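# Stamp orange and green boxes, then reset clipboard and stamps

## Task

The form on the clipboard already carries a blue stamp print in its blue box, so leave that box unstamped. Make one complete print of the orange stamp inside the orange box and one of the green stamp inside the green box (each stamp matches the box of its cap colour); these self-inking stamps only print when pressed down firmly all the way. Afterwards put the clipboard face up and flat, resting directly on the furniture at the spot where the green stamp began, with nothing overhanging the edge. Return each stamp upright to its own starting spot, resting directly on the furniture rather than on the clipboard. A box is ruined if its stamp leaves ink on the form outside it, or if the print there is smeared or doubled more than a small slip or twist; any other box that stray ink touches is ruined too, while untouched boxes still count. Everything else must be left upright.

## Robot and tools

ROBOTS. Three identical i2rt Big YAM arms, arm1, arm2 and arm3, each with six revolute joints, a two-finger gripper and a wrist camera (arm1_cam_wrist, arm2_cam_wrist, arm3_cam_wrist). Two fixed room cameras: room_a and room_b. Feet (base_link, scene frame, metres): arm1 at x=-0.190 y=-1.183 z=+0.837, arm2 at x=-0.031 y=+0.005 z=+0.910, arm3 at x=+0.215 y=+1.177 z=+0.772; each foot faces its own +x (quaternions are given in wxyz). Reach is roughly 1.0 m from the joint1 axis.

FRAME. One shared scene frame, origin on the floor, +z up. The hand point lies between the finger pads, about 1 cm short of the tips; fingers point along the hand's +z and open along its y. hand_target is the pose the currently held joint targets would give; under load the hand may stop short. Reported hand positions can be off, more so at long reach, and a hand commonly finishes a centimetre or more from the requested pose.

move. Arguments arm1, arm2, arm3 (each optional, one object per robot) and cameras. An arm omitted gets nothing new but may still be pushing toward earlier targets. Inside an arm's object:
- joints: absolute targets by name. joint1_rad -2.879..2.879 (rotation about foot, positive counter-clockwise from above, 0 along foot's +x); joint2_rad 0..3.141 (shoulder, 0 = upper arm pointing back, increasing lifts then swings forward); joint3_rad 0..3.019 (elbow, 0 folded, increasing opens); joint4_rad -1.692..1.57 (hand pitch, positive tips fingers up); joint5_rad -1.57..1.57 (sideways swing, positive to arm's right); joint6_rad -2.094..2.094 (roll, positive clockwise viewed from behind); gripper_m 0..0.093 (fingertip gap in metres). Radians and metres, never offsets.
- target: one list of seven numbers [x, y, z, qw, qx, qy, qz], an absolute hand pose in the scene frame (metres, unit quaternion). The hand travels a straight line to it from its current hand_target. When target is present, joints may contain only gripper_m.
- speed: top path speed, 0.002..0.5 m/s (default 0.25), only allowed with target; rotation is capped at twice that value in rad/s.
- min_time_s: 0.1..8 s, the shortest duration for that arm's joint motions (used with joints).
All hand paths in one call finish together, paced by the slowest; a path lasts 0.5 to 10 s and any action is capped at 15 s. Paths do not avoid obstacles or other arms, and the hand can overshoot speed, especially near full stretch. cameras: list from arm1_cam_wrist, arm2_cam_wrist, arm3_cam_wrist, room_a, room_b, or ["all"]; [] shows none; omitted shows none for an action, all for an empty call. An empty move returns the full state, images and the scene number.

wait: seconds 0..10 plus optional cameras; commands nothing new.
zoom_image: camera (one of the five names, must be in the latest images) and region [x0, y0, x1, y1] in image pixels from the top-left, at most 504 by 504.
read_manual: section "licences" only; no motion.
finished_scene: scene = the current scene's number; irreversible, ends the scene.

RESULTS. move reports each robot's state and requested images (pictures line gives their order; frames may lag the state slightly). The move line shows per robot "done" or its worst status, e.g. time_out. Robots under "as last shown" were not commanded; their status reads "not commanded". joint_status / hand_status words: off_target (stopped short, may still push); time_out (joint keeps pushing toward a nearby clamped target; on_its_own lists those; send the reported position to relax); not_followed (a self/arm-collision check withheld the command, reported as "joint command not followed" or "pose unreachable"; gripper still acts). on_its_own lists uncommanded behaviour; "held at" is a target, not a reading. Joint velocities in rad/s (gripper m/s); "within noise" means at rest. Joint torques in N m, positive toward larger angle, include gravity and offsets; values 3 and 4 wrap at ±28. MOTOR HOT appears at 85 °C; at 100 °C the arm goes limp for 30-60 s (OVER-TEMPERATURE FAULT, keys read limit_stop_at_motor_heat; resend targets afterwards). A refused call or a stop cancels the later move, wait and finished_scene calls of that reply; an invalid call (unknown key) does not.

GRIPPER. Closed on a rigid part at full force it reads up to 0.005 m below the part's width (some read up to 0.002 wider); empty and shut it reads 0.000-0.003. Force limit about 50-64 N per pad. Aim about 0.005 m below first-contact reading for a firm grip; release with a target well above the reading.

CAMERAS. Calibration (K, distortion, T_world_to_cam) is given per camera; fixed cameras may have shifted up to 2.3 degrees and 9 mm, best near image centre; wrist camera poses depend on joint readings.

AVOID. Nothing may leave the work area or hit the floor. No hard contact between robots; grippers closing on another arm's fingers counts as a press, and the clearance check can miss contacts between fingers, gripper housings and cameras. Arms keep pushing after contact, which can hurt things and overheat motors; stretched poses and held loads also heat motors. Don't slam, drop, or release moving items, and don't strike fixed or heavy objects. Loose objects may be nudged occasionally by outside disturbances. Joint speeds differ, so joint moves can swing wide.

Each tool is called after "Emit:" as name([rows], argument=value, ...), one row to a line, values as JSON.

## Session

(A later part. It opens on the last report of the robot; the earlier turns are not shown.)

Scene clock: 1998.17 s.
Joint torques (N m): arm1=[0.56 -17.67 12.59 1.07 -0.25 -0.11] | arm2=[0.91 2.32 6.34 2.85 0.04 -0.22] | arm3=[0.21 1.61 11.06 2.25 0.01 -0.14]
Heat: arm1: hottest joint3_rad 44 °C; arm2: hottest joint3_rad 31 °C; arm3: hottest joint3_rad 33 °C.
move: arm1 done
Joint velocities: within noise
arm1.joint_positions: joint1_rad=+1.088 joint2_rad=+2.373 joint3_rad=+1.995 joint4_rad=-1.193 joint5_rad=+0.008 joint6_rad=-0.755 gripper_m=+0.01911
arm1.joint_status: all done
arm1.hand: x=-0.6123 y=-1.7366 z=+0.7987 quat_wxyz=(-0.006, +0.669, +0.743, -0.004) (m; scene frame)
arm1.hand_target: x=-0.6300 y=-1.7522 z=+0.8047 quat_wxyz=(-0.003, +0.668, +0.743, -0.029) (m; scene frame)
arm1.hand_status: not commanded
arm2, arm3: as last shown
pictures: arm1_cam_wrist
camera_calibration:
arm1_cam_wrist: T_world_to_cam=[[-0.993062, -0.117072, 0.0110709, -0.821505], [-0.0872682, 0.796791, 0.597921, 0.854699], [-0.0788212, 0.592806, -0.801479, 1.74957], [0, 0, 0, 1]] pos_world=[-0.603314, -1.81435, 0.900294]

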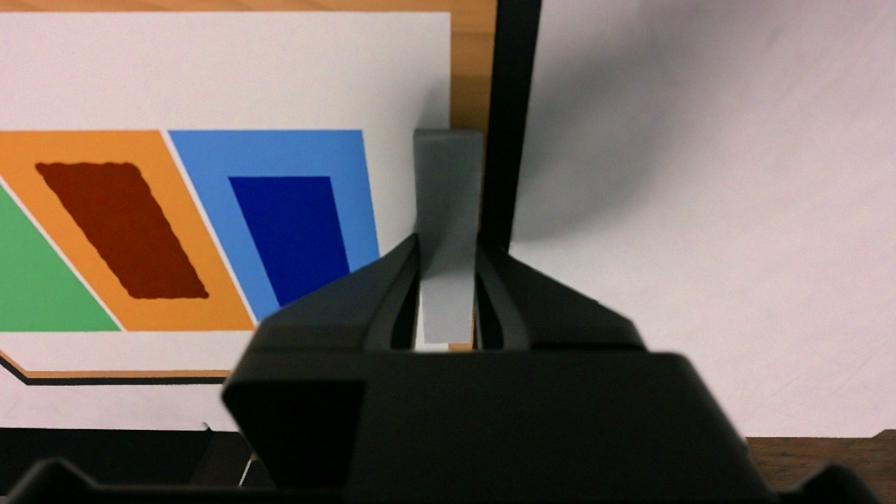

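Emit:
move(arm1={"joints": {"joint2_rad": 2.412, "joint3_rad": 2.058, "joint4_rad": -1.180}, "min_time_s": 1.0})

Emit:
move(arm1={"joints": {"joint2_rad": 2.425, "joint3_rad": 2.054, "joint4_rad": -1.178}, "min_time_s": 1.0}, cameras=["arm1_cam_wrist", "room_b"])

Emit:
zoom_image(camera="room_b", region=[80, 270, 220, 390])

Scene clock: 2008.60 s.
Joint torques (N m): arm1=[0.5 -16.85 12.44 1.14 -0.25 -0.1] | arm2=[0.91 2.32 6.34 2.8 0.05 -0.2] | arm3=[0.15 1.38 11 2.28 0.03 -0.15]
Heat: arm1: hottest joint3_rad 45 °C; arm2: hottest joint3_rad 31 °C; arm3: hottest joint3_rad 33 °C.
move: arm1 done
Joint velocities: within noise
arm1.joint_positions: joint1_rad=+1.088 joint2_rad=+2.375 joint3_rad=+1.995 joint4_rad=-1.193 joint5_rad=+0.008 joint6_rad=-0.756 gripper_m=+0.01911
arm1.joint_status: all done
arm1.hand: x=-0.6122 y=-1.7364 z=+0.7974 quat_wxyz=(-0.006, +0.668, +0.744, -0.003) (m; scene frame)
arm1.hand_target: x=-0.6284 y=-1.7503 z=+0.7950 quat_wxyz=(-0.003, +0.668, +0.743, -0.023) (m; scene frame)
arm1.hand_status: not commanded
arm2, arm3: as last shown
pictures: none

Scene clock: 2009.90 s.
Joint torques (N m): arm1=[0.56 -16.03 12.15 1.21 -0.25 -0.1] | arm2=[0.97 2.14 6.28 2.76 0.05 -0.2] | arm3=[0.15 1.44 11.08 2.1 0.01 -0.12]
Heat: arm1: hottest joint3_rad 45 °C; arm2: hottest joint3_rad 31 °C; arm3: hottest joint3_rad 33 °C.
move: arm1 done
Joint velocities: within noise
arm1.joint_positions: joint1_rad=+1.088 joint2_rad=+2.377 joint3_rad=+1.995 joint4_rad=-1.193 joint5_rad=+0.008 joint6_rad=-0.756 gripper_m=+0.01911
arm1.joint_status: all done
arm1.hand: x=-0.6120 y=-1.7363 z=+0.7963 quat_wxyz=(-0.006, +0.668, +0.744, -0.003) (m; scene frame)
arm1.hand_target: x=-0.6264 y=-1.7477 z=+0.7845 quat_wxyz=(-0.004, +0.669, +0.744, -0.015) (m; scene frame)
arm1.hand_status: not commanded
arm2: as last shown
arm3.joint_positions: joint1_rad=+0.157 joint2_rad=+0.638 joint3_rad=+1.390 joint4_rad=-1.193 joint5_rad=-0.007 joint6_rad=+0.122 gripper_m=+0.09396
arm3.joint_status: not commanded
arm3.hand: x=+0.4776 y=+1.1686 z=+1.3377 quat_wxyz=(-0.534, -0.061, -0.843, -0.032) (m; scene frame)
arm3.hand_target: x=+0.4747 y=+1.1686 z=+1.3512 quat_wxyz=(-0.547, -0.060, -0.835, -0.033) (m; scene frame)
arm3.hand_status: not commanded
pictures: arm1_cam_wrist, room_b
camera_calibration:
arm1_cam_wrist: T_world_to_cam=[[-0.992992, -0.117862, 0.00865575, -0.820482], [-0.0891865, 0.795424, 0.599456, 0.851043], [-0.077538, 0.594483, -0.800361, 1.75027], [0, 0, 0, 1]] pos_world=[-0.603118, -1.81415, 0.89779]

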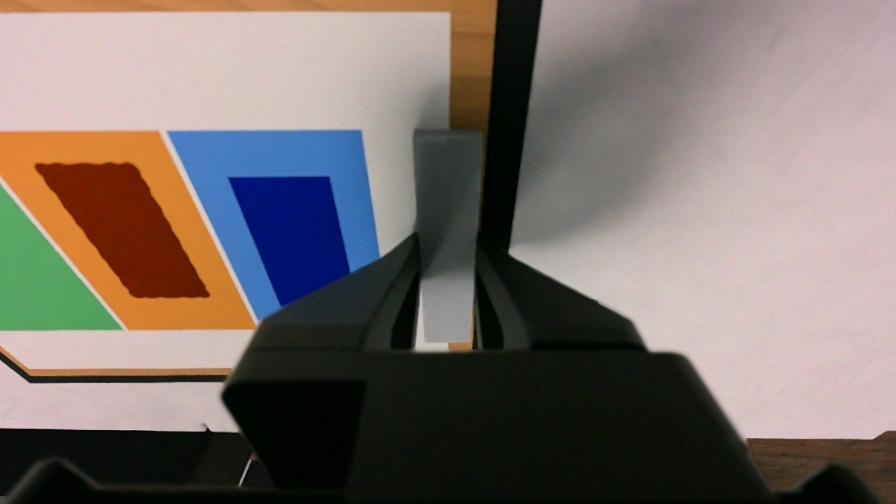

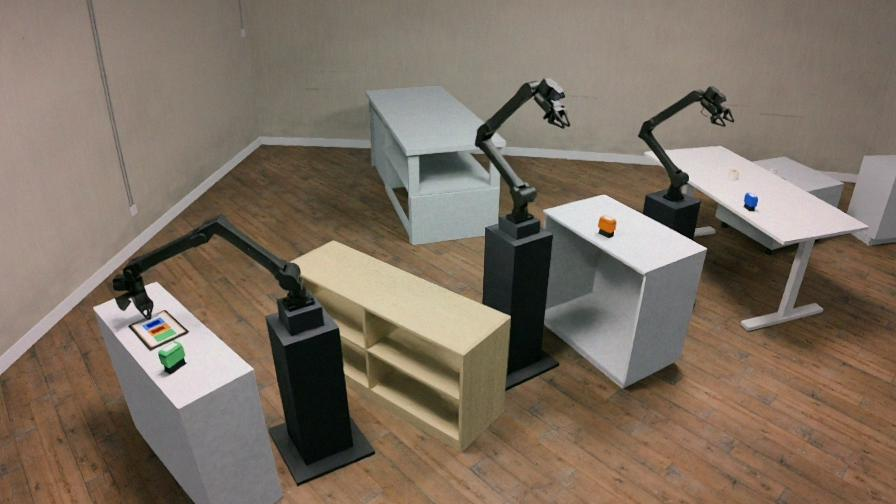

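Scaled by 3.600 from the camera's 896x504 image, which has a finer 1280x720 frame.

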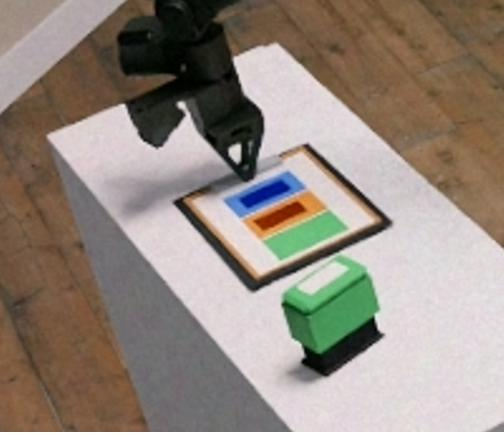

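Emit:
move(arm1={"joints": {"gripper_m": 0.036}}, cameras=["arm1_cam_wrist"])

Scene clock: 2013.33 s.
Joint torques (N m): arm1=[0.67 -16.67 11.33 1.01 -0.22 -0.1] | arm2=[0.97 2.14 6.34 2.76 0.04 -0.22] | arm3=[0.32 1.67 11.08 2.22 -0.01 -0.13]
Heat: arm1: hottest joint3_rad 45 °C; arm2: hottest joint3_rad 31 °C; arm3: hottest joint3_rad 33 °C.
move: arm1 done
Joint velocities: within noise
arm1.joint_positions: joint1_rad=+1.086 joint2_rad=+2.383 joint3_rad=+2.006 joint4_rad=-1.185 joint5_rad=+0.007 joint6_rad=-0.756 gripper_m=+0.03585
arm1.joint_status: all done
arm1.hand: x=-0.6160 y=-1.7396 z=+0.7958 quat_wxyz=(-0.005, +0.669, +0.743, -0.009) (m; scene frame)
arm1.hand_target: x=-0.6264 y=-1.7476 z=+0.7845 quat_wxyz=(-0.004, +0.669, +0.743, -0.015) (m; scene frame)
arm1.hand_status: not commanded
arm2, arm3: as last shown
pictures: arm1_cam_wrist
camera_calibration:
arm1_cam_wrist: T_world_to_cam=[[-0.993134, -0.115837, 0.016333, -0.827517], [-0.083743, 0.801465, 0.592149, 0.873249], [-0.0816832, 0.586715, -0.805663, 1.73967], [0, 0, 0, 1]] pos_world=[-0.606605, -1.81643, 0.898009]

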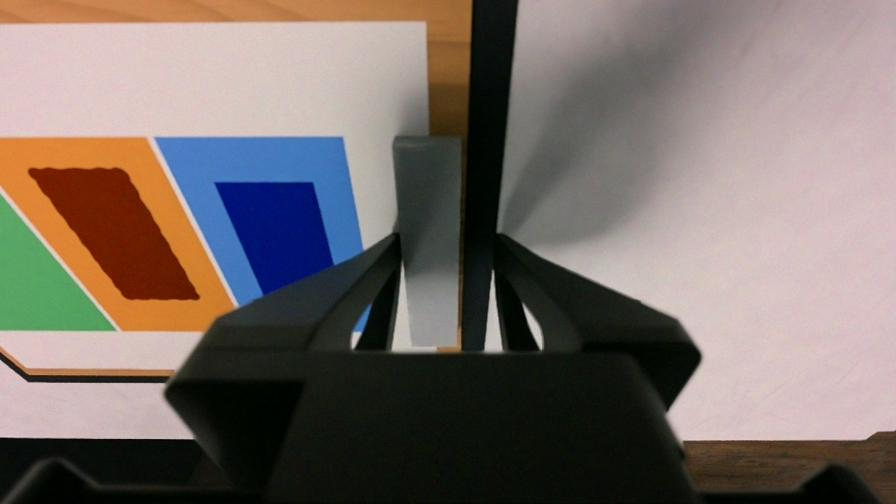

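Emit:
move(arm1={"joints": {"gripper_m": 0.052}})

Emit:
move(arm1={"joints": {"joint2_rad": 2.29, "joint3_rad": 2.054, "joint4_rad": -1.255}, "min_time_s": 1.5}, cameras=["arm1_cam_wrist", "room_b"])

Emit:
zoom_image(camera="room_b", region=[80, 270, 220, 390])

Scene clock: 2030.43 s.
Joint torques (N m): arm1=[0.73 -16.62 11.33 0.95 -0.22 -0.1] | arm2=[0.91 2.32 6.32 2.81 0.05 -0.22] | arm3=[0.38 1.79 11.02 2.1 0 -0.12]
Heat: arm1: hottest joint3_rad 44 °C; arm2: hottest joint3_rad 31 °C; arm3: hottest joint3_rad 33 °C.
move: arm1 done
Joint velocities: within noise
arm1.joint_positions: joint1_rad=+1.086 joint2_rad=+2.383 joint3_rad=+2.006 joint4_rad=-1.185 joint5_rad=+0.007 joint6_rad=-0.756 gripper_m=+0.05179
arm1.joint_status: all done
arm1.hand: x=-0.6163 y=-1.7395 z=+0.7958 quat_wxyz=(-0.005, +0.669, +0.743, -0.009) (m; scene frame)
arm1.hand_target: x=-0.6264 y=-1.7477 z=+0.7845 quat_wxyz=(-0.004, +0.669, +0.744, -0.015) (m; scene frame)
arm1.hand_status: not commanded
arm2, arm3: as last shown
pictures: none

Scene clock: 2032.43 s.
Joint torques (N m): arm1=[0.73 -21.25 11.52 0.4 -0.22 -0.11] | arm2=[0.97 2.14 6.32 2.78 0.04 -0.21] | arm3=[0.26 1.67 11.07 2.28 0.02 -0.13]
Heat: arm1: hottest joint3_rad 44 °C; arm2: hottest joint3_rad 31 °C; arm3: hottest joint3_rad 33 °C.
move: arm1 done
Joint velocities: within noise
arm1.joint_positions: joint1_rad=+1.086 joint2_rad=+2.319 joint3_rad=+2.006 joint4_rad=-1.247 joint5_rad=+0.007 joint6_rad=-0.756 gripper_m=+0.05188
arm1.joint_status: all done
arm1.hand: x=-0.6128 y=-1.7351 z=+0.8395 quat_wxyz=(-0.005, +0.669, +0.743, -0.010) (m; scene frame)
arm1.hand_target: x=-0.6257 y=-1.7475 z=+0.8772 quat_wxyz=(-0.002, +0.668, +0.743, -0.044) (m; scene frame)
arm1.hand_status: not commanded
arm2, arm3: as last shown
pictures: arm1_cam_wrist, room_b
camera_calibration:
arm1_cam_wrist: T_world_to_cam=[[-0.993137, -0.115448, 0.0187279, -0.825859], [-0.0822299, 0.803108, 0.590133, 0.84961], [-0.0831703, 0.584542, -0.807089, 1.76899], [0, 0, 0, 1]] pos_world=[-0.603201, -1.81172, 0.941814]

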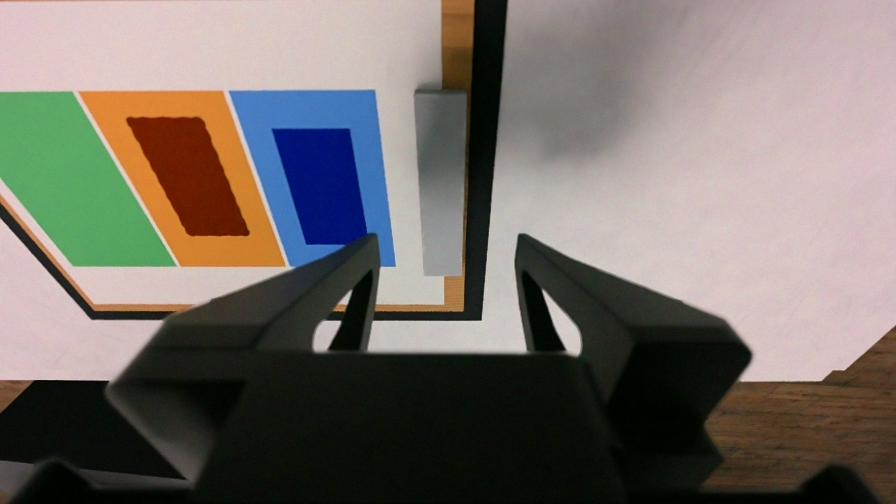

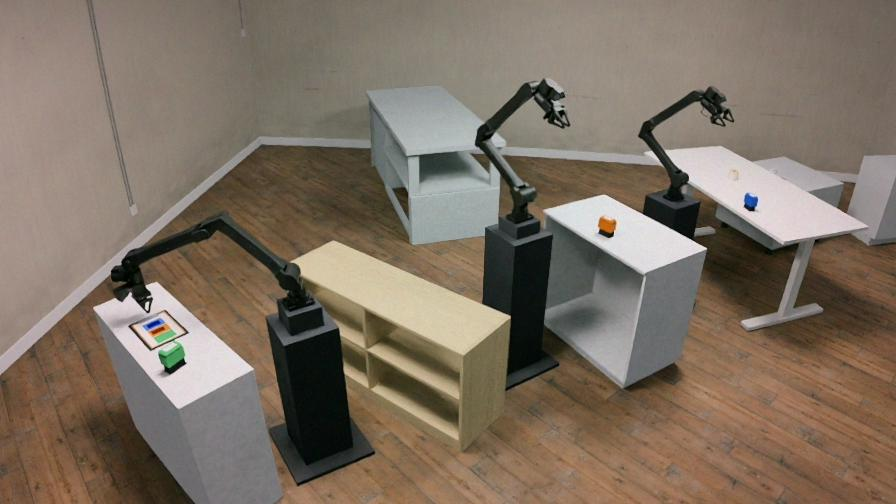

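Scaled by 3.600 from the camera's 896x504 image, which has a finer 1280x720 frame.

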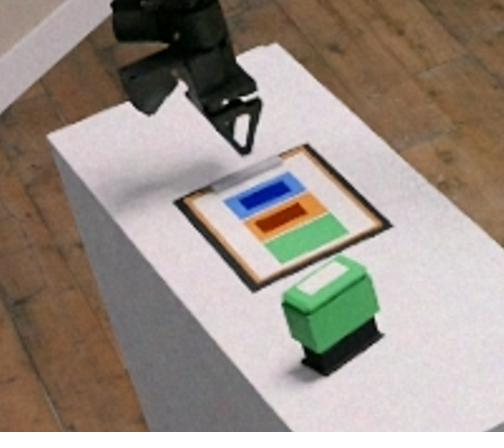

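Emit:
move(arm1={"joints": {"joint1_rad": 1.653, "joint2_rad": 1.142, "joint3_rad": 0.96, "joint4_rad": -0.711, "joint5_rad": 0, "joint6_rad": 0, "gripper_m": 0.093}, "min_time_s": 4.0}, cameras=["arm1_cam_wrist"])

Emit:
zoom_image(camera="arm1_cam_wrist", region=[350, 30, 520, 220])

Scene clock: 2087.03 s.
Joint torques (N m): arm1=[1.67 -6.3 8.69 2.29 -0.18 0.08] | arm2=[1.14 2.14 6.34 2.77 0.04 -0.21] | arm3=[0.85 1.61 10.92 2.15 -0.02 -0.18]
Heat: arm1: hottest joint3_rad 43 °C; arm2: hottest joint3_rad 31 °C; arm3: hottest joint3_rad 33 °C.
move: arm1 done
Joint velocities: within noise
arm1.joint_positions: joint1_rad=+1.647 joint2_rad=+1.159 joint3_rad=+0.967 joint4_rad=-0.727 joint5_rad=+0.002 joint6_rad=-0.012 gripper_m=+0.09288
arm1.joint_status: all done
arm1.hand: x=-0.2298 y=-1.6381 z=+1.0738 quat_wxyz=(+0.213, +0.694, +0.643, -0.242) (m; scene frame)
arm1.hand_target: x=-0.2266 y=-1.6377 z=+1.0801 quat_wxyz=(+0.224, +0.693, +0.639, -0.249) (m; scene frame)
arm1.hand_status: not commanded
arm2.joint_positions: joint1_rad=+0.189 joint2_rad=+0.616 joint3_rad=+1.403 joint4_rad=-1.322 joint5_rad=+0.001 joint6_rad=+0.011 gripper_m=+0.03594
arm2.joint_status: not commanded
arm2.hand: x=+0.2057 y=+0.0065 z=+1.4585 quat_wxyz=(-0.494, +0.005, -0.869, -0.012) (m; scene frame)
arm2.hand_target: x=+0.2106 y=+0.0090 z=+1.4609 quat_wxyz=(-0.500, +0.014, -0.866, -0.012) (m; scene frame)
arm2.hand_status: not commanded
arm3: as last shown
pictures: arm1_cam_wrist
camera_calibration:
arm1_cam_wrist: T_world_to_cam=[[-0.997289, 0.0705487, 0.0209211, -0.137343], [0.0701756, 0.997371, -0.0180613, 1.67118], [-0.0221403, -0.0165442, -0.999618, 1.16946], [0, 0, 0, 1]] pos_world=[-0.228354, -1.63775, 1.20207]

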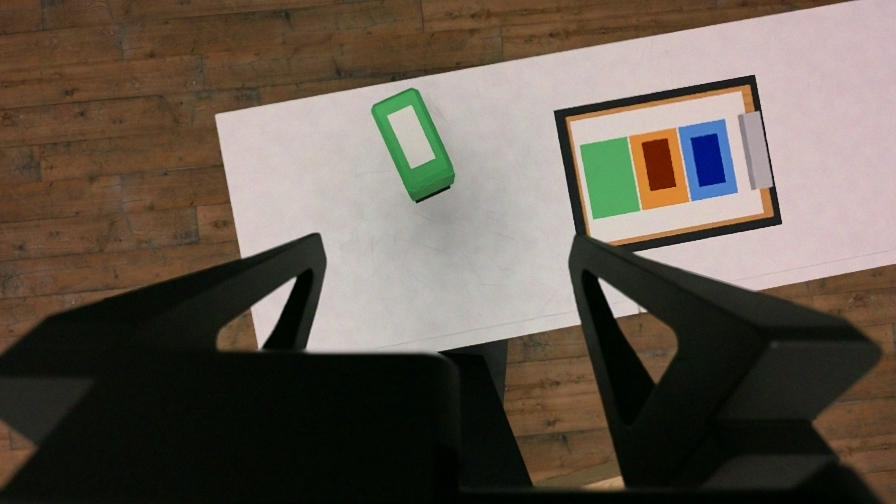

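Scaled by 2.653 from the camera's 896x504 image, which has a finer 1280x720 frame.

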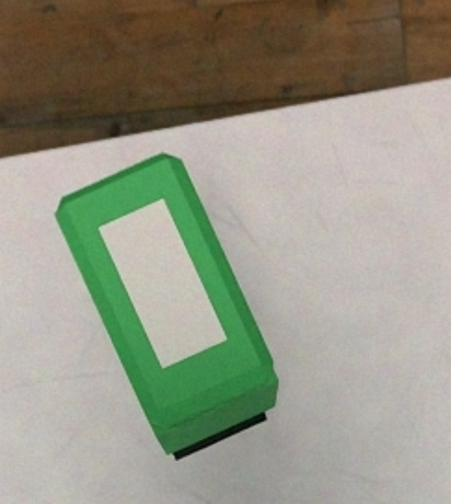

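Emit:
move(arm1={"joints": {"joint1_rad": 1.712, "joint2_rad": 1.885, "joint3_rad": 1.645, "joint4_rad": -1.312, "joint6_rad": -0.392}, "min_time_s": 3.0}, cameras=["arm1_cam_wrist"])

Scene clock: 2121.57 s.
Joint torques (N m): arm1=[1.61 -13.04 12.67 0.39 -0.21 -0.16] | arm2=[0.73 2.32 6.31 2.82 0.05 -0.22] | arm3=[0.44 1.61 10.96 2.19 0 -0.15]
Heat: arm1: hottest joint3_rad 41 °C; arm2: hottest joint3_rad 31 °C; arm3: hottest joint3_rad 33 °C.
move: arm1 done
Joint velocities: within noise
arm1.joint_positions: joint1_rad=+1.705 joint2_rad=+1.869 joint3_rad=+1.582 joint4_rad=-1.304 joint5_rad=+0.002 joint6_rad=-0.380 gripper_m=+0.09288
arm1.joint_status: all done
arm1.hand: x=-0.2075 y=-1.7417 z=+0.9562 quat_wxyz=(-0.008, +0.574, +0.819, +0.004) (m; scene frame)
arm1.hand_target: x=-0.2037 y=-1.7615 z=+0.9709 quat_wxyz=(+0.003, +0.566, +0.824, -0.012) (m; scene frame)
arm1.hand_status: not commanded
arm2, arm3: as last shown
pictures: arm1_cam_wrist
camera_calibration:
arm1_cam_wrist: T_world_to_cam=[[-0.936068, -0.351819, -0.000393227, -0.807914], [-0.278972, 0.741565, 0.610128, 0.652117], [-0.214363, 0.571231, -0.792303, 1.83624], [0, 0, 0, 1]] pos_world=[-0.18072, -1.81674, 1.05666]

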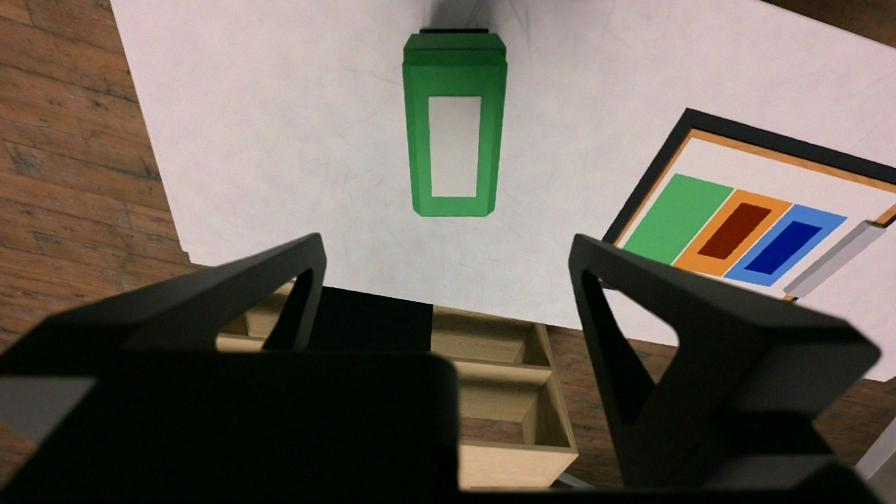

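Emit:
move(arm1={"joints": {"joint2_rad": 2.006, "joint3_rad": 1.462, "joint4_rad": -1.030}, "min_time_s": 2.5}, cameras=["arm1_cam_wrist"])

Scene clock: 2143.13 s.
Joint torques (N m): arm1=[1.61 -13.45 6.75 1.07 -0.21 -0.16] | arm2=[0.85 2.02 6.35 2.77 0.05 -0.22] | arm3=[0.5 1.61 11.02 2.19 -0.01 -0.18]
Heat: arm1: hottest joint3_rad 40 °C; arm2: hottest joint3_rad 31 °C; arm3: hottest joint3_rad 33 °C.
move: arm1 done
Joint velocities: within noise
arm1.joint_positions: joint1_rad=+1.705 joint2_rad=+1.988 joint3_rad=+1.468 joint4_rad=-1.040 joint5_rad=+0.002 joint6_rad=-0.380 gripper_m=+0.09288
arm1.joint_status: all done
arm1.hand: x=-0.2088 y=-1.7543 z=+0.8513 quat_wxyz=(+0.000, +0.574, +0.819, -0.009) (m; scene frame)
arm1.hand_target: x=-0.2045 y=-1.7521 z=+0.8393 quat_wxyz=(-0.003, +0.566, +0.824, -0.003) (m; scene frame)
arm1.hand_status: not commanded
arm2, arm3: as last shown
pictures: arm1_cam_wrist
camera_calibration:
arm1_cam_wrist: T_world_to_cam=[[-0.935979, -0.351863, 0.0116431, -0.823844], [-0.27858, 0.760452, 0.586606, 0.778486], [-0.215259, 0.545807, -0.809789, 1.73007], [0, 0, 0, 1]] pos_world=[-0.181818, -1.82616, 0.953917]

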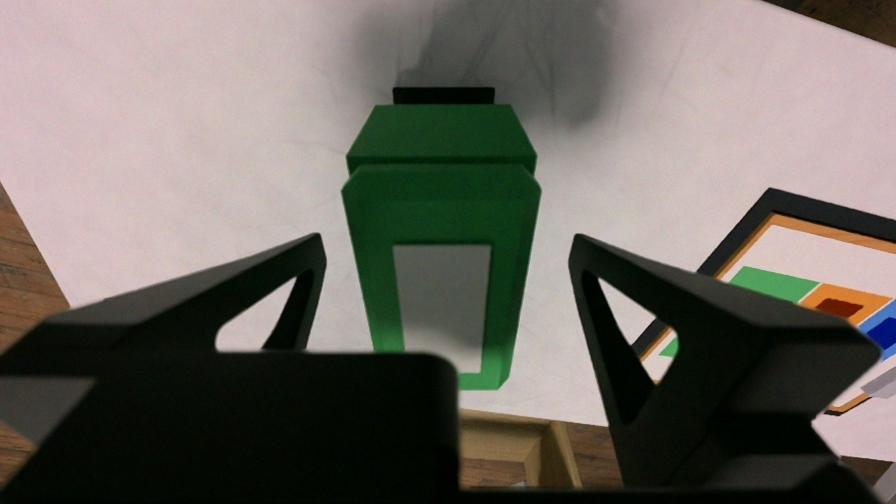

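Emit:
move(arm1={"joints": {"joint2_rad": 2.016, "joint3_rad": 1.4555, "joint4_rad": -1.030}, "min_time_s": 1.0})

Emit:
move(arm1={"joints": {"gripper_m": 0.042}}, cameras=["arm1_cam_wrist"])

Scene clock: 2158.13 s.
Joint torques (N m): arm1=[1.61 -13.27 6.61 1.03 -0.21 -0.16] | arm2=[0.79 2.14 6.37 2.74 0.04 -0.23] | arm3=[0.67 1.38 10.89 2.28 -0.01 -0.13]
Heat: arm1: hottest joint3_rad 40 °C; arm2: hottest joint3_rad 31 °C; arm3: hottest joint3_rad 33 °C.
move: arm1 done
Joint velocities: within noise
arm1.joint_positions: joint1_rad=+1.705 joint2_rad=+1.995 joint3_rad=+1.462 joint4_rad=-1.039 joint5_rad=+0.002 joint6_rad=-0.380 gripper_m=+0.09288
arm1.joint_status: all done
arm1.hand: x=-0.2087 y=-1.7509 z=+0.8450 quat_wxyz=(-0.003, +0.574, +0.819, -0.004) (m; scene frame)
arm1.hand_target: x=-0.2045 y=-1.7477 z=+0.8316 quat_wxyz=(-0.007, +0.566, +0.824, +0.004) (m; scene frame)
arm1.hand_status: not commanded
arm2, arm3: as last shown
pictures: none

Scene clock: 2158.80 s.
Joint torques (N m): arm1=[1.55 -13.27 6.61 1.03 -0.21 -0.13] | arm2=[1.03 2.26 6.3 2.85 0.05 -0.22] | arm3=[0.91 1.55 11.06 2.25 0.01 -0.14]
Heat: arm1: hottest joint3_rad 40 °C; arm2: hottest joint3_rad 31 °C; arm3: hottest joint3_rad 33 °C.
move: arm1 off_target
Joint velocities: within noise
arm1.joint_positions: joint1_rad=+1.705 joint2_rad=+1.995 joint3_rad=+1.462 joint4_rad=-1.039 joint5_rad=+0.002 joint6_rad=-0.382 gripper_m=+0.04843
arm1.joint_status: gripper_m off_target (ended at +0.04846, target +0.04200)
arm1.hand: x=-0.2087 y=-1.7509 z=+0.8450 quat_wxyz=(-0.003, +0.573, +0.819, -0.004) (m; scene frame)
arm1.hand_target: x=-0.2045 y=-1.7477 z=+0.8316 quat_wxyz=(-0.007, +0.566, +0.824, +0.004) (m; scene frame)
arm1.hand_status: not commanded
arm2: as last shown
arm3.joint_positions: joint1_rad=+0.157 joint2_rad=+0.638 joint3_rad=+1.390 joint4_rad=-1.193 joint5_rad=-0.007 joint6_rad=+0.122 gripper_m=+0.09396
arm3.joint_status: not commanded
arm3.hand: x=+0.4776 y=+1.1686 z=+1.3377 quat_wxyz=(-0.534, -0.061, -0.843, -0.032) (m; scene frame)
arm3.hand_target: x=+0.4747 y=+1.1686 z=+1.3512 quat_wxyz=(-0.547, -0.060, -0.835, -0.033) (m; scene frame)
arm3.hand_status: not commanded
pictures: arm1_cam_wrist
camera_calibration:
arm1_cam_wrist: T_world_to_cam=[[-0.935351, -0.353656, 0.00673123, -0.82135], [-0.280136, 0.752255, 0.596352, 0.756686], [-0.215967, 0.555913, -0.802695, 1.7348], [0, 0, 0, 1]] pos_world=[-0.181615, -1.8241, 0.946795]

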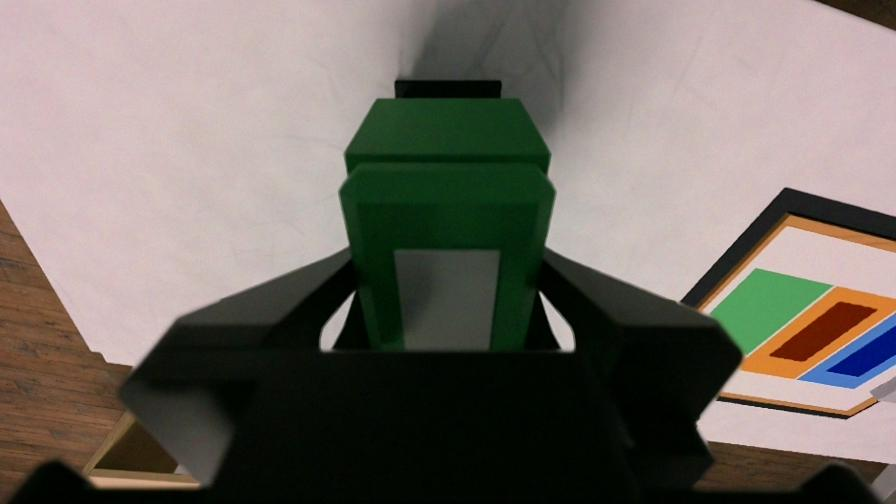

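Emit:
move(arm1={"joints": {"joint2_rad": 1.868, "joint3_rad": 1.610, "joint4_rad": -1.246}, "min_time_s": 2.0})

Emit:
move(arm1={"joints": {"joint1_rad": 1.304, "joint2_rad": 1.965, "joint3_rad": 1.700, "joint4_rad": -1.262, "joint6_rad": -0.546}, "min_time_s": 2.5}, cameras=["arm1_cam_wrist", "room_b"])

Emit:
zoom_image(camera="arm1_cam_wrist", region=[240, 0, 640, 260])

Scene clock: 2179.27 s.
Joint torques (N m): arm1=[1.61 -17.26 12.72 0.34 -0.21 -0.13] | arm2=[1.03 2.08 6.35 2.8 0.06 -0.21] | arm3=[0.56 2.14 11.14 2.1 0.01 -0.16]
Heat: arm1: hottest joint3_rad 39 °C; arm2: hottest joint3_rad 31 °C; arm3: hottest joint3_rad 33 °C.
move: arm1 done
Joint velocities: within noise
arm1.joint_positions: joint1_rad=+1.705 joint2_rad=+1.908 joint3_rad=+1.543 joint4_rad=-1.238 joint5_rad=+0.002 joint6_rad=-0.383 gripper_m=+0.04843
arm1.joint_status: all done
arm1.hand: x=-0.2078 y=-1.7425 z=+0.9209 quat_wxyz=(-0.012, +0.573, +0.819, +0.009) (m; scene frame)
arm1.hand_target: x=-0.2039 y=-1.7658 z=+0.9675 quat_wxyz=(+0.016, +0.566, +0.824, -0.032) (m; scene frame)
arm1.hand_status: not commanded
arm2, arm3: as last shown
pictures: none

Scene clock: 2182.23 s.
Joint torques (N m): arm1=[1.2 -14.27 13.24 0.39 -0.2 -0.15] | arm2=[0.85 2.2 6.38 2.77 0.06 -0.24] | arm3=[0.26 1.79 10.88 2.32 0.02 -0.13]
Heat: arm1: hottest joint3_rad 40 °C; arm2: hottest joint3_rad 31 °C; arm3: hottest joint3_rad 33 °C.
move: arm1 done
Joint velocities: within noise
arm1.joint_positions: joint1_rad=+1.304 joint2_rad=+1.953 joint3_rad=+1.629 joint4_rad=-1.254 joint5_rad=+0.001 joint6_rad=-0.534 gripper_m=+0.04843
arm1.joint_status: all done
arm1.hand: x=-0.4357 y=-1.7145 z=+0.9281 quat_wxyz=(-0.003, +0.671, +0.742, -0.001) (m; scene frame)
arm1.hand_target: x=-0.4450 y=-1.7357 z=+0.9477 quat_wxyz=(+0.005, +0.666, +0.746, -0.025) (m; scene frame)
arm1.hand_status: not commanded
arm2, arm3: as last shown
pictures: arm1_cam_wrist, room_b
camera_calibration:
arm1_cam_wrist: T_world_to_cam=[[-0.993724, -0.111832, 0.00234678, -0.628127], [-0.0881751, 0.796076, 0.598738, 0.772678], [-0.0688264, 0.594774, -0.800941, 1.86137], [0, 0, 0, 1]] pos_world=[-0.427943, -1.79245, 1.02969]

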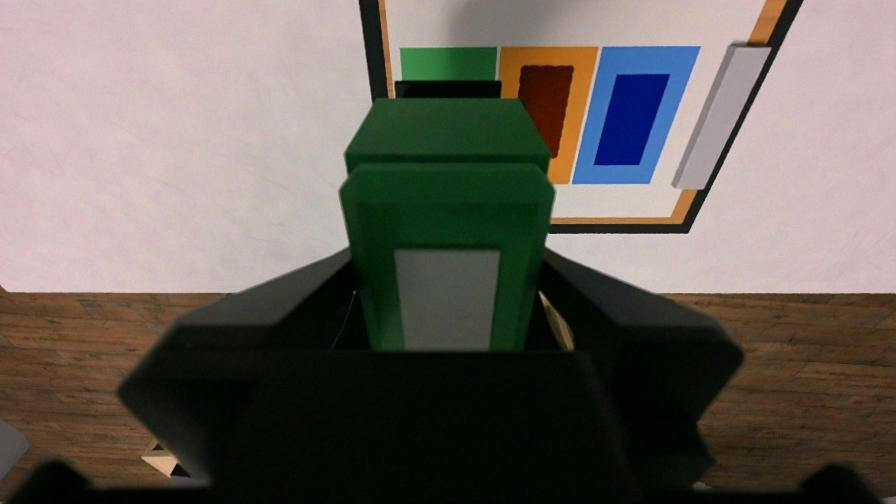

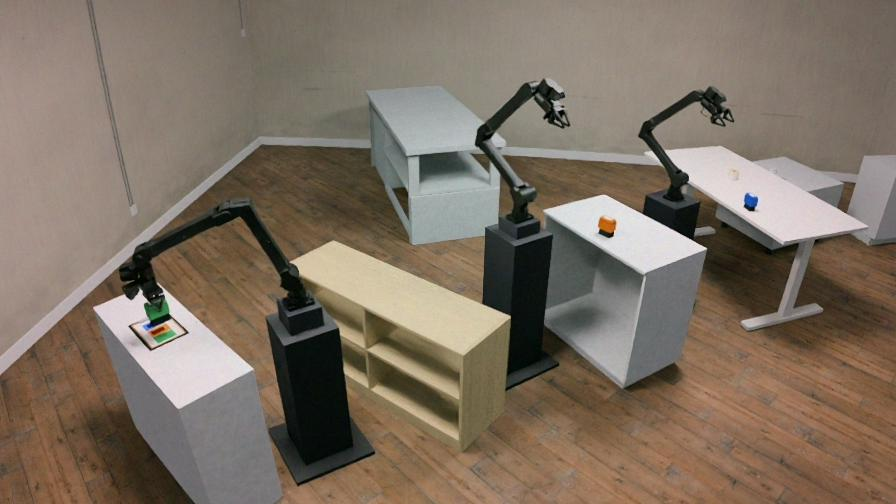

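Scaled by 1.260 from the camera's 896x504 image, which has a finer 1280x720 frame.

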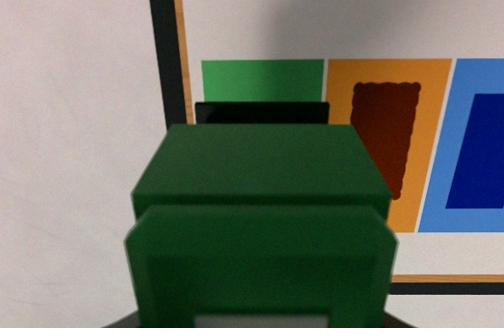

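Emit:
move(arm1={"joints": {"joint2_rad": 2.029, "joint3_rad": 1.535, "joint4_rad": -1.092}, "min_time_s": 2.0}, cameras=["arm1_cam_wrist"])

Emit:
zoom_image(camera="arm1_cam_wrist", region=[300, 20, 620, 230])

Scene clock: 2276.40 s.
Joint torques (N m): arm1=[1.08 -14.56 7.2 1.01 -0.2 -0.16] | arm2=[0.91 1.9 6.34 2.81 0.03 -0.22] | arm3=[0.67 1.2 10.93 2.28 0 -0.17]
Heat: arm1: hottest joint3_rad 45 °C; arm2: hottest joint3_rad 31 °C; arm3: hottest joint3_rad 33 °C.
move: arm1 done
Joint velocities: within noise
arm1.joint_positions: joint1_rad=+1.304 joint2_rad=+2.019 joint3_rad=+1.537 joint4_rad=-1.101 joint5_rad=+0.001 joint6_rad=-0.534 gripper_m=+0.04843
arm1.joint_status: all done
arm1.hand: x=-0.4346 y=-1.7113 z=+0.8585 quat_wxyz=(-0.004, +0.670, +0.742, +0.002) (m; scene frame)
arm1.hand_target: x=-0.4346 y=-1.7119 z=+0.8525 quat_wxyz=(-0.004, +0.666, +0.746, +0.003) (m; scene frame)
arm1.hand_status: not commanded
arm2, arm3: as last shown
pictures: arm1_cam_wrist
camera_calibration:
arm1_cam_wrist: T_world_to_cam=[[-0.99365, -0.112518, -0.000249662, -0.625465], [-0.089989, 0.793358, 0.602067, 0.803619], [-0.0675455, 0.598266, -0.798445, 1.8081], [0, 0, 0, 1]] pos_world=[-0.427047, -1.78966, 0.959679]

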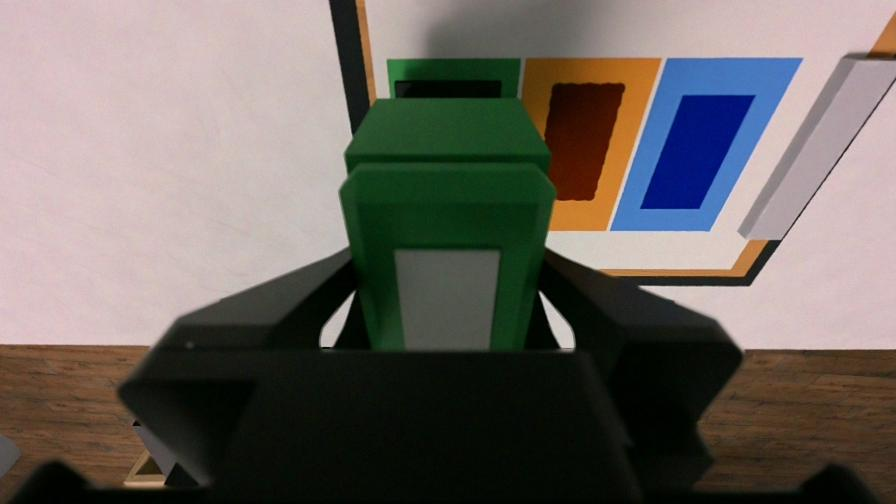

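Scaled by 1.575 from the camera's 896x504 image, which has a finer 1280x720 frame.

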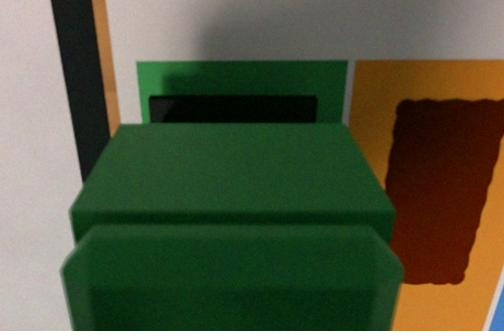

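Emit:
move(arm1={"joints": {"joint1_rad": 1.295, "joint2_rad": 2.038, "joint3_rad": 1.528, "joint4_rad": -1.074}, "min_time_s": 1.2})

Emit:
move(arm1={"joints": {"joint2_rad": 2.046, "joint3_rad": 1.522, "joint4_rad": -1.062}, "min_time_s": 1.0}, cameras=["arm1_cam_wrist"])

Emit:
zoom_image(camera="arm1_cam_wrist", region=[300, 20, 620, 230])

Scene clock: 2310.80 s.
Joint torques (N m): arm1=[0.44 -14.45 7.09 0.98 -0.2 -0.15] | arm2=[0.97 2.02 6.35 2.76 0.04 -0.21] | arm3=[0.38 1.55 10.97 2.14 -0.02 -0.14]
Heat: arm1: hottest joint3_rad 40 °C; arm2: hottest joint3_rad 31 °C; arm3: hottest joint3_rad 33 °C.
move: arm1 done
Joint velocities: within noise
arm1.joint_positions: joint1_rad=+1.303 joint2_rad=+2.026 joint3_rad=+1.530 joint4_rad=-1.083 joint5_rad=+0.001 joint6_rad=-0.534 gripper_m=+0.04843
arm1.joint_status: all done
arm1.hand: x=-0.4354 y=-1.7119 z=+0.8524 quat_wxyz=(-0.003, +0.671, +0.742, +0.000) (m; scene frame)
arm1.hand_target: x=-0.4395 y=-1.7099 z=+0.8450 quat_wxyz=(-0.004, +0.669, +0.743, +0.002) (m; scene frame)
arm1.hand_status: not commanded
arm2.joint_positions: joint1_rad=+0.189 joint2_rad=+0.616 joint3_rad=+1.403 joint4_rad=-1.322 joint5_rad=+0.001 joint6_rad=+0.011 gripper_m=+0.03594
arm2.joint_status: not commanded
arm2.hand: x=+0.2057 y=+0.0065 z=+1.4585 quat_wxyz=(-0.494, +0.005, -0.869, -0.012) (m; scene frame)
arm2.hand_target: x=+0.2106 y=+0.0090 z=+1.4609 quat_wxyz=(-0.500, +0.014, -0.866, -0.012) (m; scene frame)
arm2.hand_status: not commanded
arm3: as last shown
pictures: none

Scene clock: 2312.10 s.
Joint torques (N m): arm1=[0.44 -14.15 6.74 1.13 -0.2 -0.15] | arm2=[0.97 2.08 6.35 2.82 0.05 -0.22] | arm3=[0.56 1.67 11.07 2.15 -0.01 -0.15]
Heat: arm1: hottest joint3_rad 40 °C; arm2: hottest joint3_rad 31 °C; arm3: hottest joint3_rad 33 °C.
move: arm1 done
Joint velocities: within noise
arm1.joint_positions: joint1_rad=+1.303 joint2_rad=+2.030 joint3_rad=+1.529 joint4_rad=-1.074 joint5_rad=+0.001 joint6_rad=-0.534 gripper_m=+0.04843
arm1.joint_status: all done
arm1.hand: x=-0.4360 y=-1.7131 z=+0.8499 quat_wxyz=(-0.003, +0.671, +0.742, -0.002) (m; scene frame)
arm1.hand_target: x=-0.4392 y=-1.7093 z=+0.8384 quat_wxyz=(-0.004, +0.669, +0.743, +0.003) (m; scene frame)
arm1.hand_status: not commanded
arm2, arm3: as last shown
pictures: arm1_cam_wrist
camera_calibration:
arm1_cam_wrist: T_world_to_cam=[[-0.993728, -0.111745, 0.00411684, -0.629369], [-0.0872622, 0.797976, 0.596338, 0.824006], [-0.0699231, 0.592239, -0.802723, 1.7945], [0, 0, 0, 1]] pos_world=[-0.42804, -1.79064, 0.951693]

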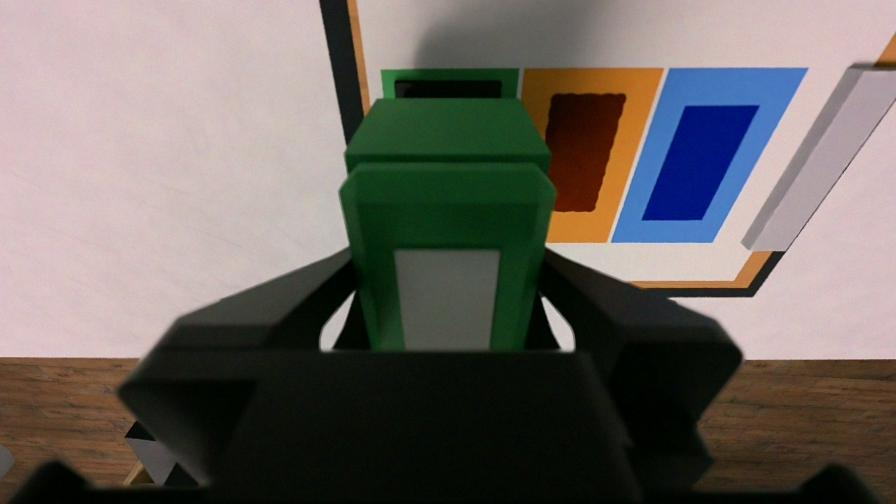

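Scaled by 1.575 from the camera's 896x504 image, which has a finer 1280x720 frame.

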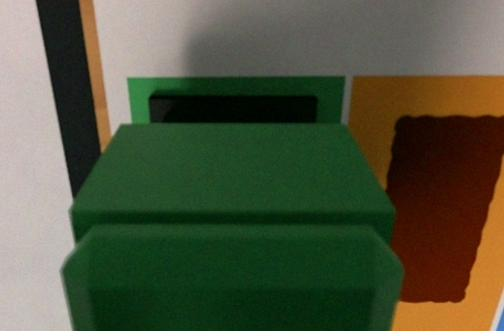

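Emit:
move(arm1={"joints": {"joint2_rad": 2.054, "joint3_rad": 1.512, "joint4_rad": -1.062}, "min_time_s": 1.0}, cameras=["arm1_cam_wrist"])

Emit:
zoom_image(camera="arm1_cam_wrist", region=[300, 20, 620, 230])

Scene clock: 2326.40 s.
Joint torques (N m): arm1=[0.44 -13.63 6.16 1.06 -0.2 -0.16] | arm2=[1.08 2.26 6.38 2.77 0.06 -0.23] | arm3=[0.44 1.14 11.02 2.21 -0.01 -0.13]
Heat: arm1: hottest joint3_rad 39 °C; arm2: hottest joint3_rad 31 °C; arm3: hottest joint3_rad 33 °C.
move: arm1 done
Joint velocities: within noise
arm1.joint_positions: joint1_rad=+1.303 joint2_rad=+2.030 joint3_rad=+1.527 joint4_rad=-1.073 joint5_rad=+0.001 joint6_rad=-0.534 gripper_m=+0.04843
arm1.joint_status: all done
arm1.hand: x=-0.4358 y=-1.7126 z=+0.8491 quat_wxyz=(-0.003, +0.671, +0.742, -0.002) (m; scene frame)
arm1.hand_target: x=-0.4370 y=-1.7044 z=+0.8307 quat_wxyz=(-0.006, +0.669, +0.743, +0.012) (m; scene frame)
arm1.hand_status: not commanded
arm2, arm3: as last shown
pictures: arm1_cam_wrist
camera_calibration:
arm1_cam_wrist: T_world_to_cam=[[-0.993727, -0.111767, 0.00393762, -0.62899], [-0.0873613, 0.797755, 0.596619, 0.823477], [-0.0698235, 0.592533, -0.802515, 1.79401], [0, 0, 0, 1]] pos_world=[-0.42784, -1.79024, 0.950892]

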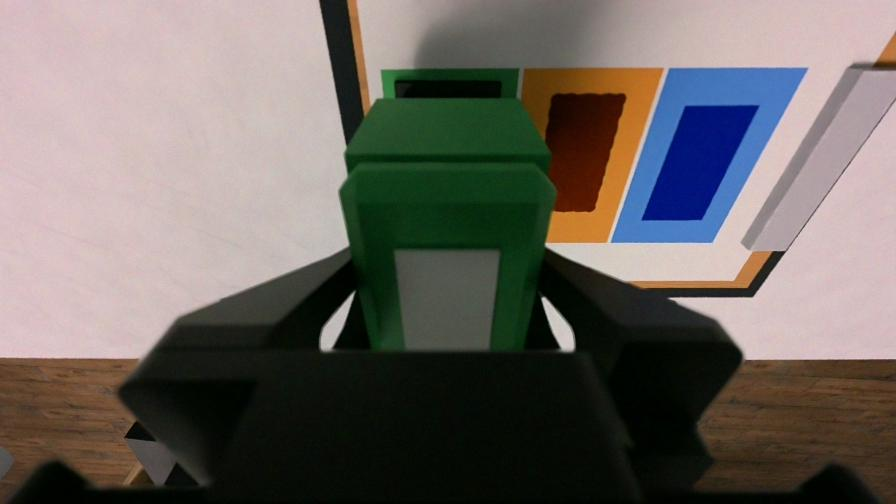

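Scaled by 1.575 from the camera's 896x504 image, which has a finer 1280x720 frame.

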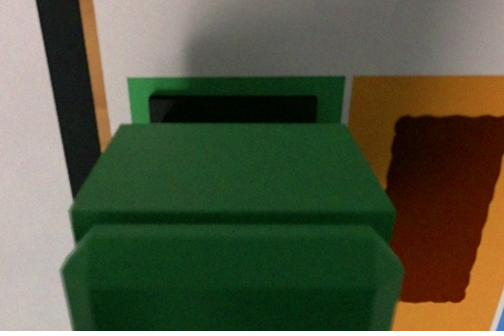

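Emit:
move(arm1={"joints": {"gripper_m": 0.093}}, cameras=["arm1_cam_wrist"])

Scene clock: 2330.83 s.
Joint torques (N m): arm1=[0.44 -13.92 6.72 0.98 -0.2 -0.16] | arm2=[0.85 2.08 6.37 2.81 0.06 -0.22] | arm3=[0.26 1.79 11.06 2.14 -0.04 -0.13]
Heat: arm1: hottest joint3_rad 39 °C; arm2: hottest joint3_rad 31 °C; arm3: hottest joint3_rad 33 °C.
move: arm1 done
Joint velocities: within noise
arm1.joint_positions: joint1_rad=+1.303 joint2_rad=+2.034 joint3_rad=+1.518 joint4_rad=-1.071 joint5_rad=+0.001 joint6_rad=-0.534 gripper_m=+0.09283
arm1.joint_status: all done
arm1.hand: x=-0.4342 y=-1.7091 z=+0.8436 quat_wxyz=(-0.005, +0.671, +0.742, +0.003) (m; scene frame)
arm1.hand_target: x=-0.4369 y=-1.7044 z=+0.8306 quat_wxyz=(-0.006, +0.669, +0.743, +0.012) (m; scene frame)
arm1.hand_status: not commanded
arm2, arm3: as last shown
pictures: arm1_cam_wrist
camera_calibration:
arm1_cam_wrist: T_world_to_cam=[[-0.993738, -0.111721, -0.00199956, -0.621921], [-0.0902019, 0.791512, 0.60446, 0.805588], [-0.065948, 0.600855, -0.796633, 1.79852], [0, 0, 0, 1]] pos_world=[-0.426752, -1.78777, 0.944573]

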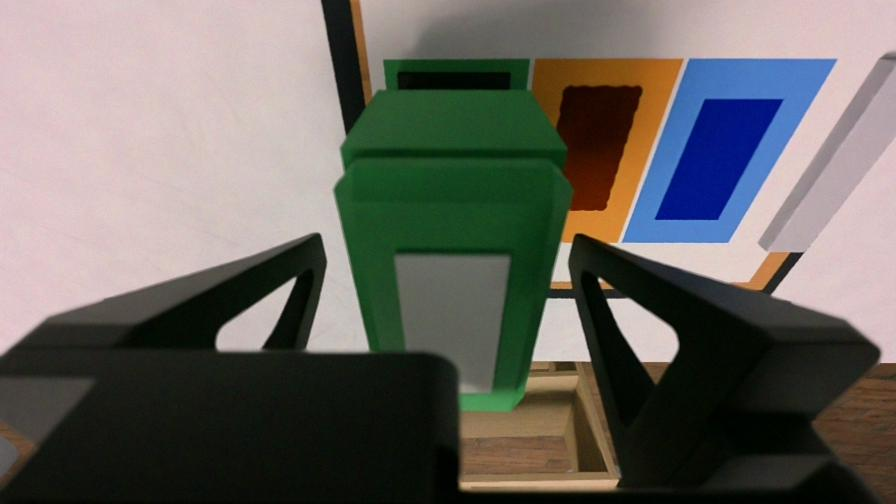

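Emit:
move(arm1={"joints": {"joint2_rad": 1.905, "joint3_rad": 1.732, "joint4_rad": -1.330}, "min_time_s": 2.0})

Emit:
move(arm1={"joints": {"gripper_m": 0.0}}, cameras=["arm1_cam_wrist", "room_b"])

Emit:
zoom_image(camera="arm1_cam_wrist", region=[330, 20, 600, 260])

Scene clock: 2355.47 s.
Joint torques (N m): arm1=[0.44 -16.97 12.56 0.39 -0.2 -0.15] | arm2=[0.85 2.43 6.34 2.78 0.05 -0.19] | arm3=[0.79 1.73 11.22 2.29 0.01 -0.11]
Heat: arm1: hottest joint3_rad 39 °C; arm2: hottest joint3_rad 31 °C; arm3: hottest joint3_rad 33 °C.
move: arm1 done
Joint velocities: within noise
arm1.joint_positions: joint1_rad=+1.303 joint2_rad=+1.932 joint3_rad=+1.672 joint4_rad=-1.322 joint5_rad=+0.001 joint6_rad=-0.535 gripper_m=+0.09290
arm1.joint_status: all done
arm1.hand: x=-0.4358 y=-1.7134 z=+0.9559 quat_wxyz=(-0.004, +0.671, +0.742, +0.001) (m; scene frame)
arm1.hand_target: x=-0.4471 y=-1.7274 z=+0.9944 quat_wxyz=(+0.008, +0.669, +0.742, -0.037) (m; scene frame)
arm1.hand_status: not commanded
arm2: as last shown
arm3.joint_positions: joint1_rad=+0.157 joint2_rad=+0.638 joint3_rad=+1.390 joint4_rad=-1.193 joint5_rad=-0.007 joint6_rad=+0.122 gripper_m=+0.09396
arm3.joint_status: not commanded
arm3.hand: x=+0.4776 y=+1.1686 z=+1.3377 quat_wxyz=(-0.534, -0.061, -0.843, -0.032) (m; scene frame)
arm3.hand_target: x=+0.4747 y=+1.1686 z=+1.3512 quat_wxyz=(-0.547, -0.060, -0.835, -0.033) (m; scene frame)
arm3.hand_status: not commanded
pictures: none

Scene clock: 2356.30 s.
Joint torques (N m): arm1=[0.44 -16.97 12.55 0.39 -0.2 -0.14] | arm2=[0.85 2.14 6.34 2.78 0.05 -0.22] | arm3=[0.73 1.61 11.06 2.15 -0.03 -0.14]
Heat: arm1: hottest joint3_rad 39 °C; arm2: hottest joint3_rad 31 °C; arm3: hottest joint3_rad 33 °C.
move: arm1 done
Joint velocities: arm1=[-0.005 -0.005 -0.007 0.017 0.037 0.007 -0.005] | arm2=[within noise] | arm3=[within noise]
arm1.joint_positions: joint1_rad=+1.303 joint2_rad=+1.932 joint3_rad=+1.672 joint4_rad=-1.322 joint5_rad=+0.001 joint6_rad=-0.536 gripper_m=+0.00060
arm1.joint_status: all done
arm1.hand: x=-0.4356 y=-1.7135 z=+0.9559 quat_wxyz=(-0.004, +0.670, +0.742, +0.001) (m; scene frame)
arm1.hand_target: x=-0.4469 y=-1.7275 z=+0.9944 quat_wxyz=(+0.008, +0.669, +0.743, -0.037) (m; scene frame)
arm1.hand_status: not commanded
arm2, arm3: as last shown
pictures: arm1_cam_wrist, room_b
camera_calibration:
arm1_cam_wrist: T_world_to_cam=[[-0.99361, -0.11287, 0.000342206, -0.627708], [-0.0899757, 0.793894, 0.601363, 0.748219], [-0.0681473, 0.597489, -0.798976, 1.88606], [0, 0, 0, 1]] pos_world=[-0.427845, -1.79176, 1.05718]

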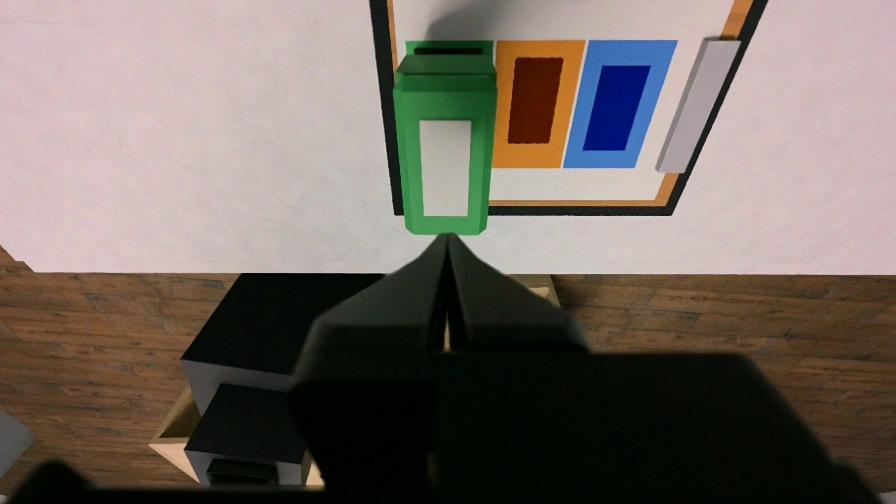

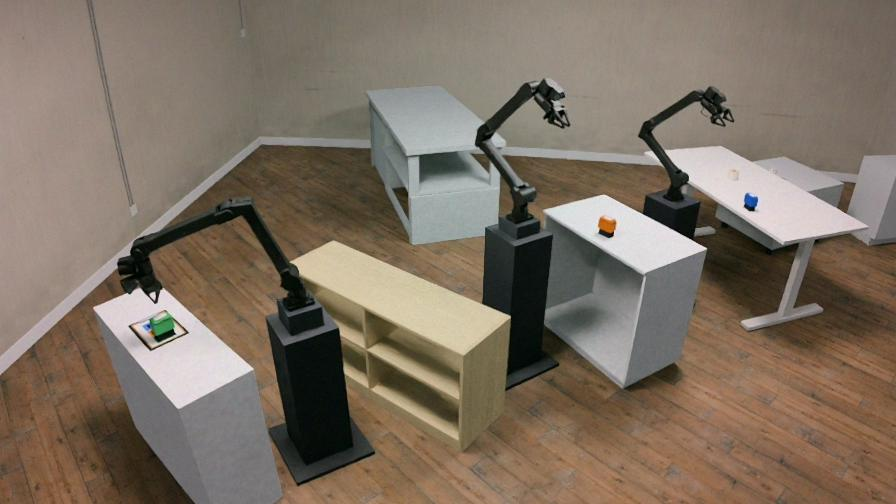

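Scaled by 1.867 from the camera's 896x504 image, which has a finer 1280x720 frame.

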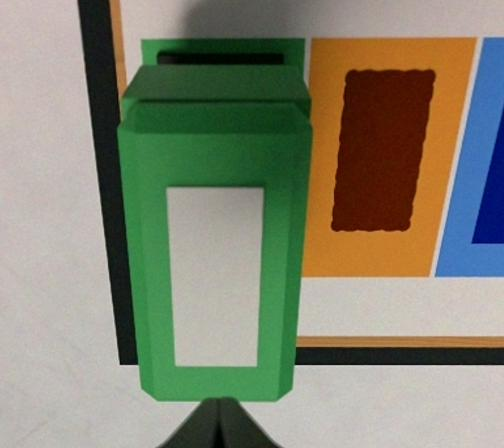

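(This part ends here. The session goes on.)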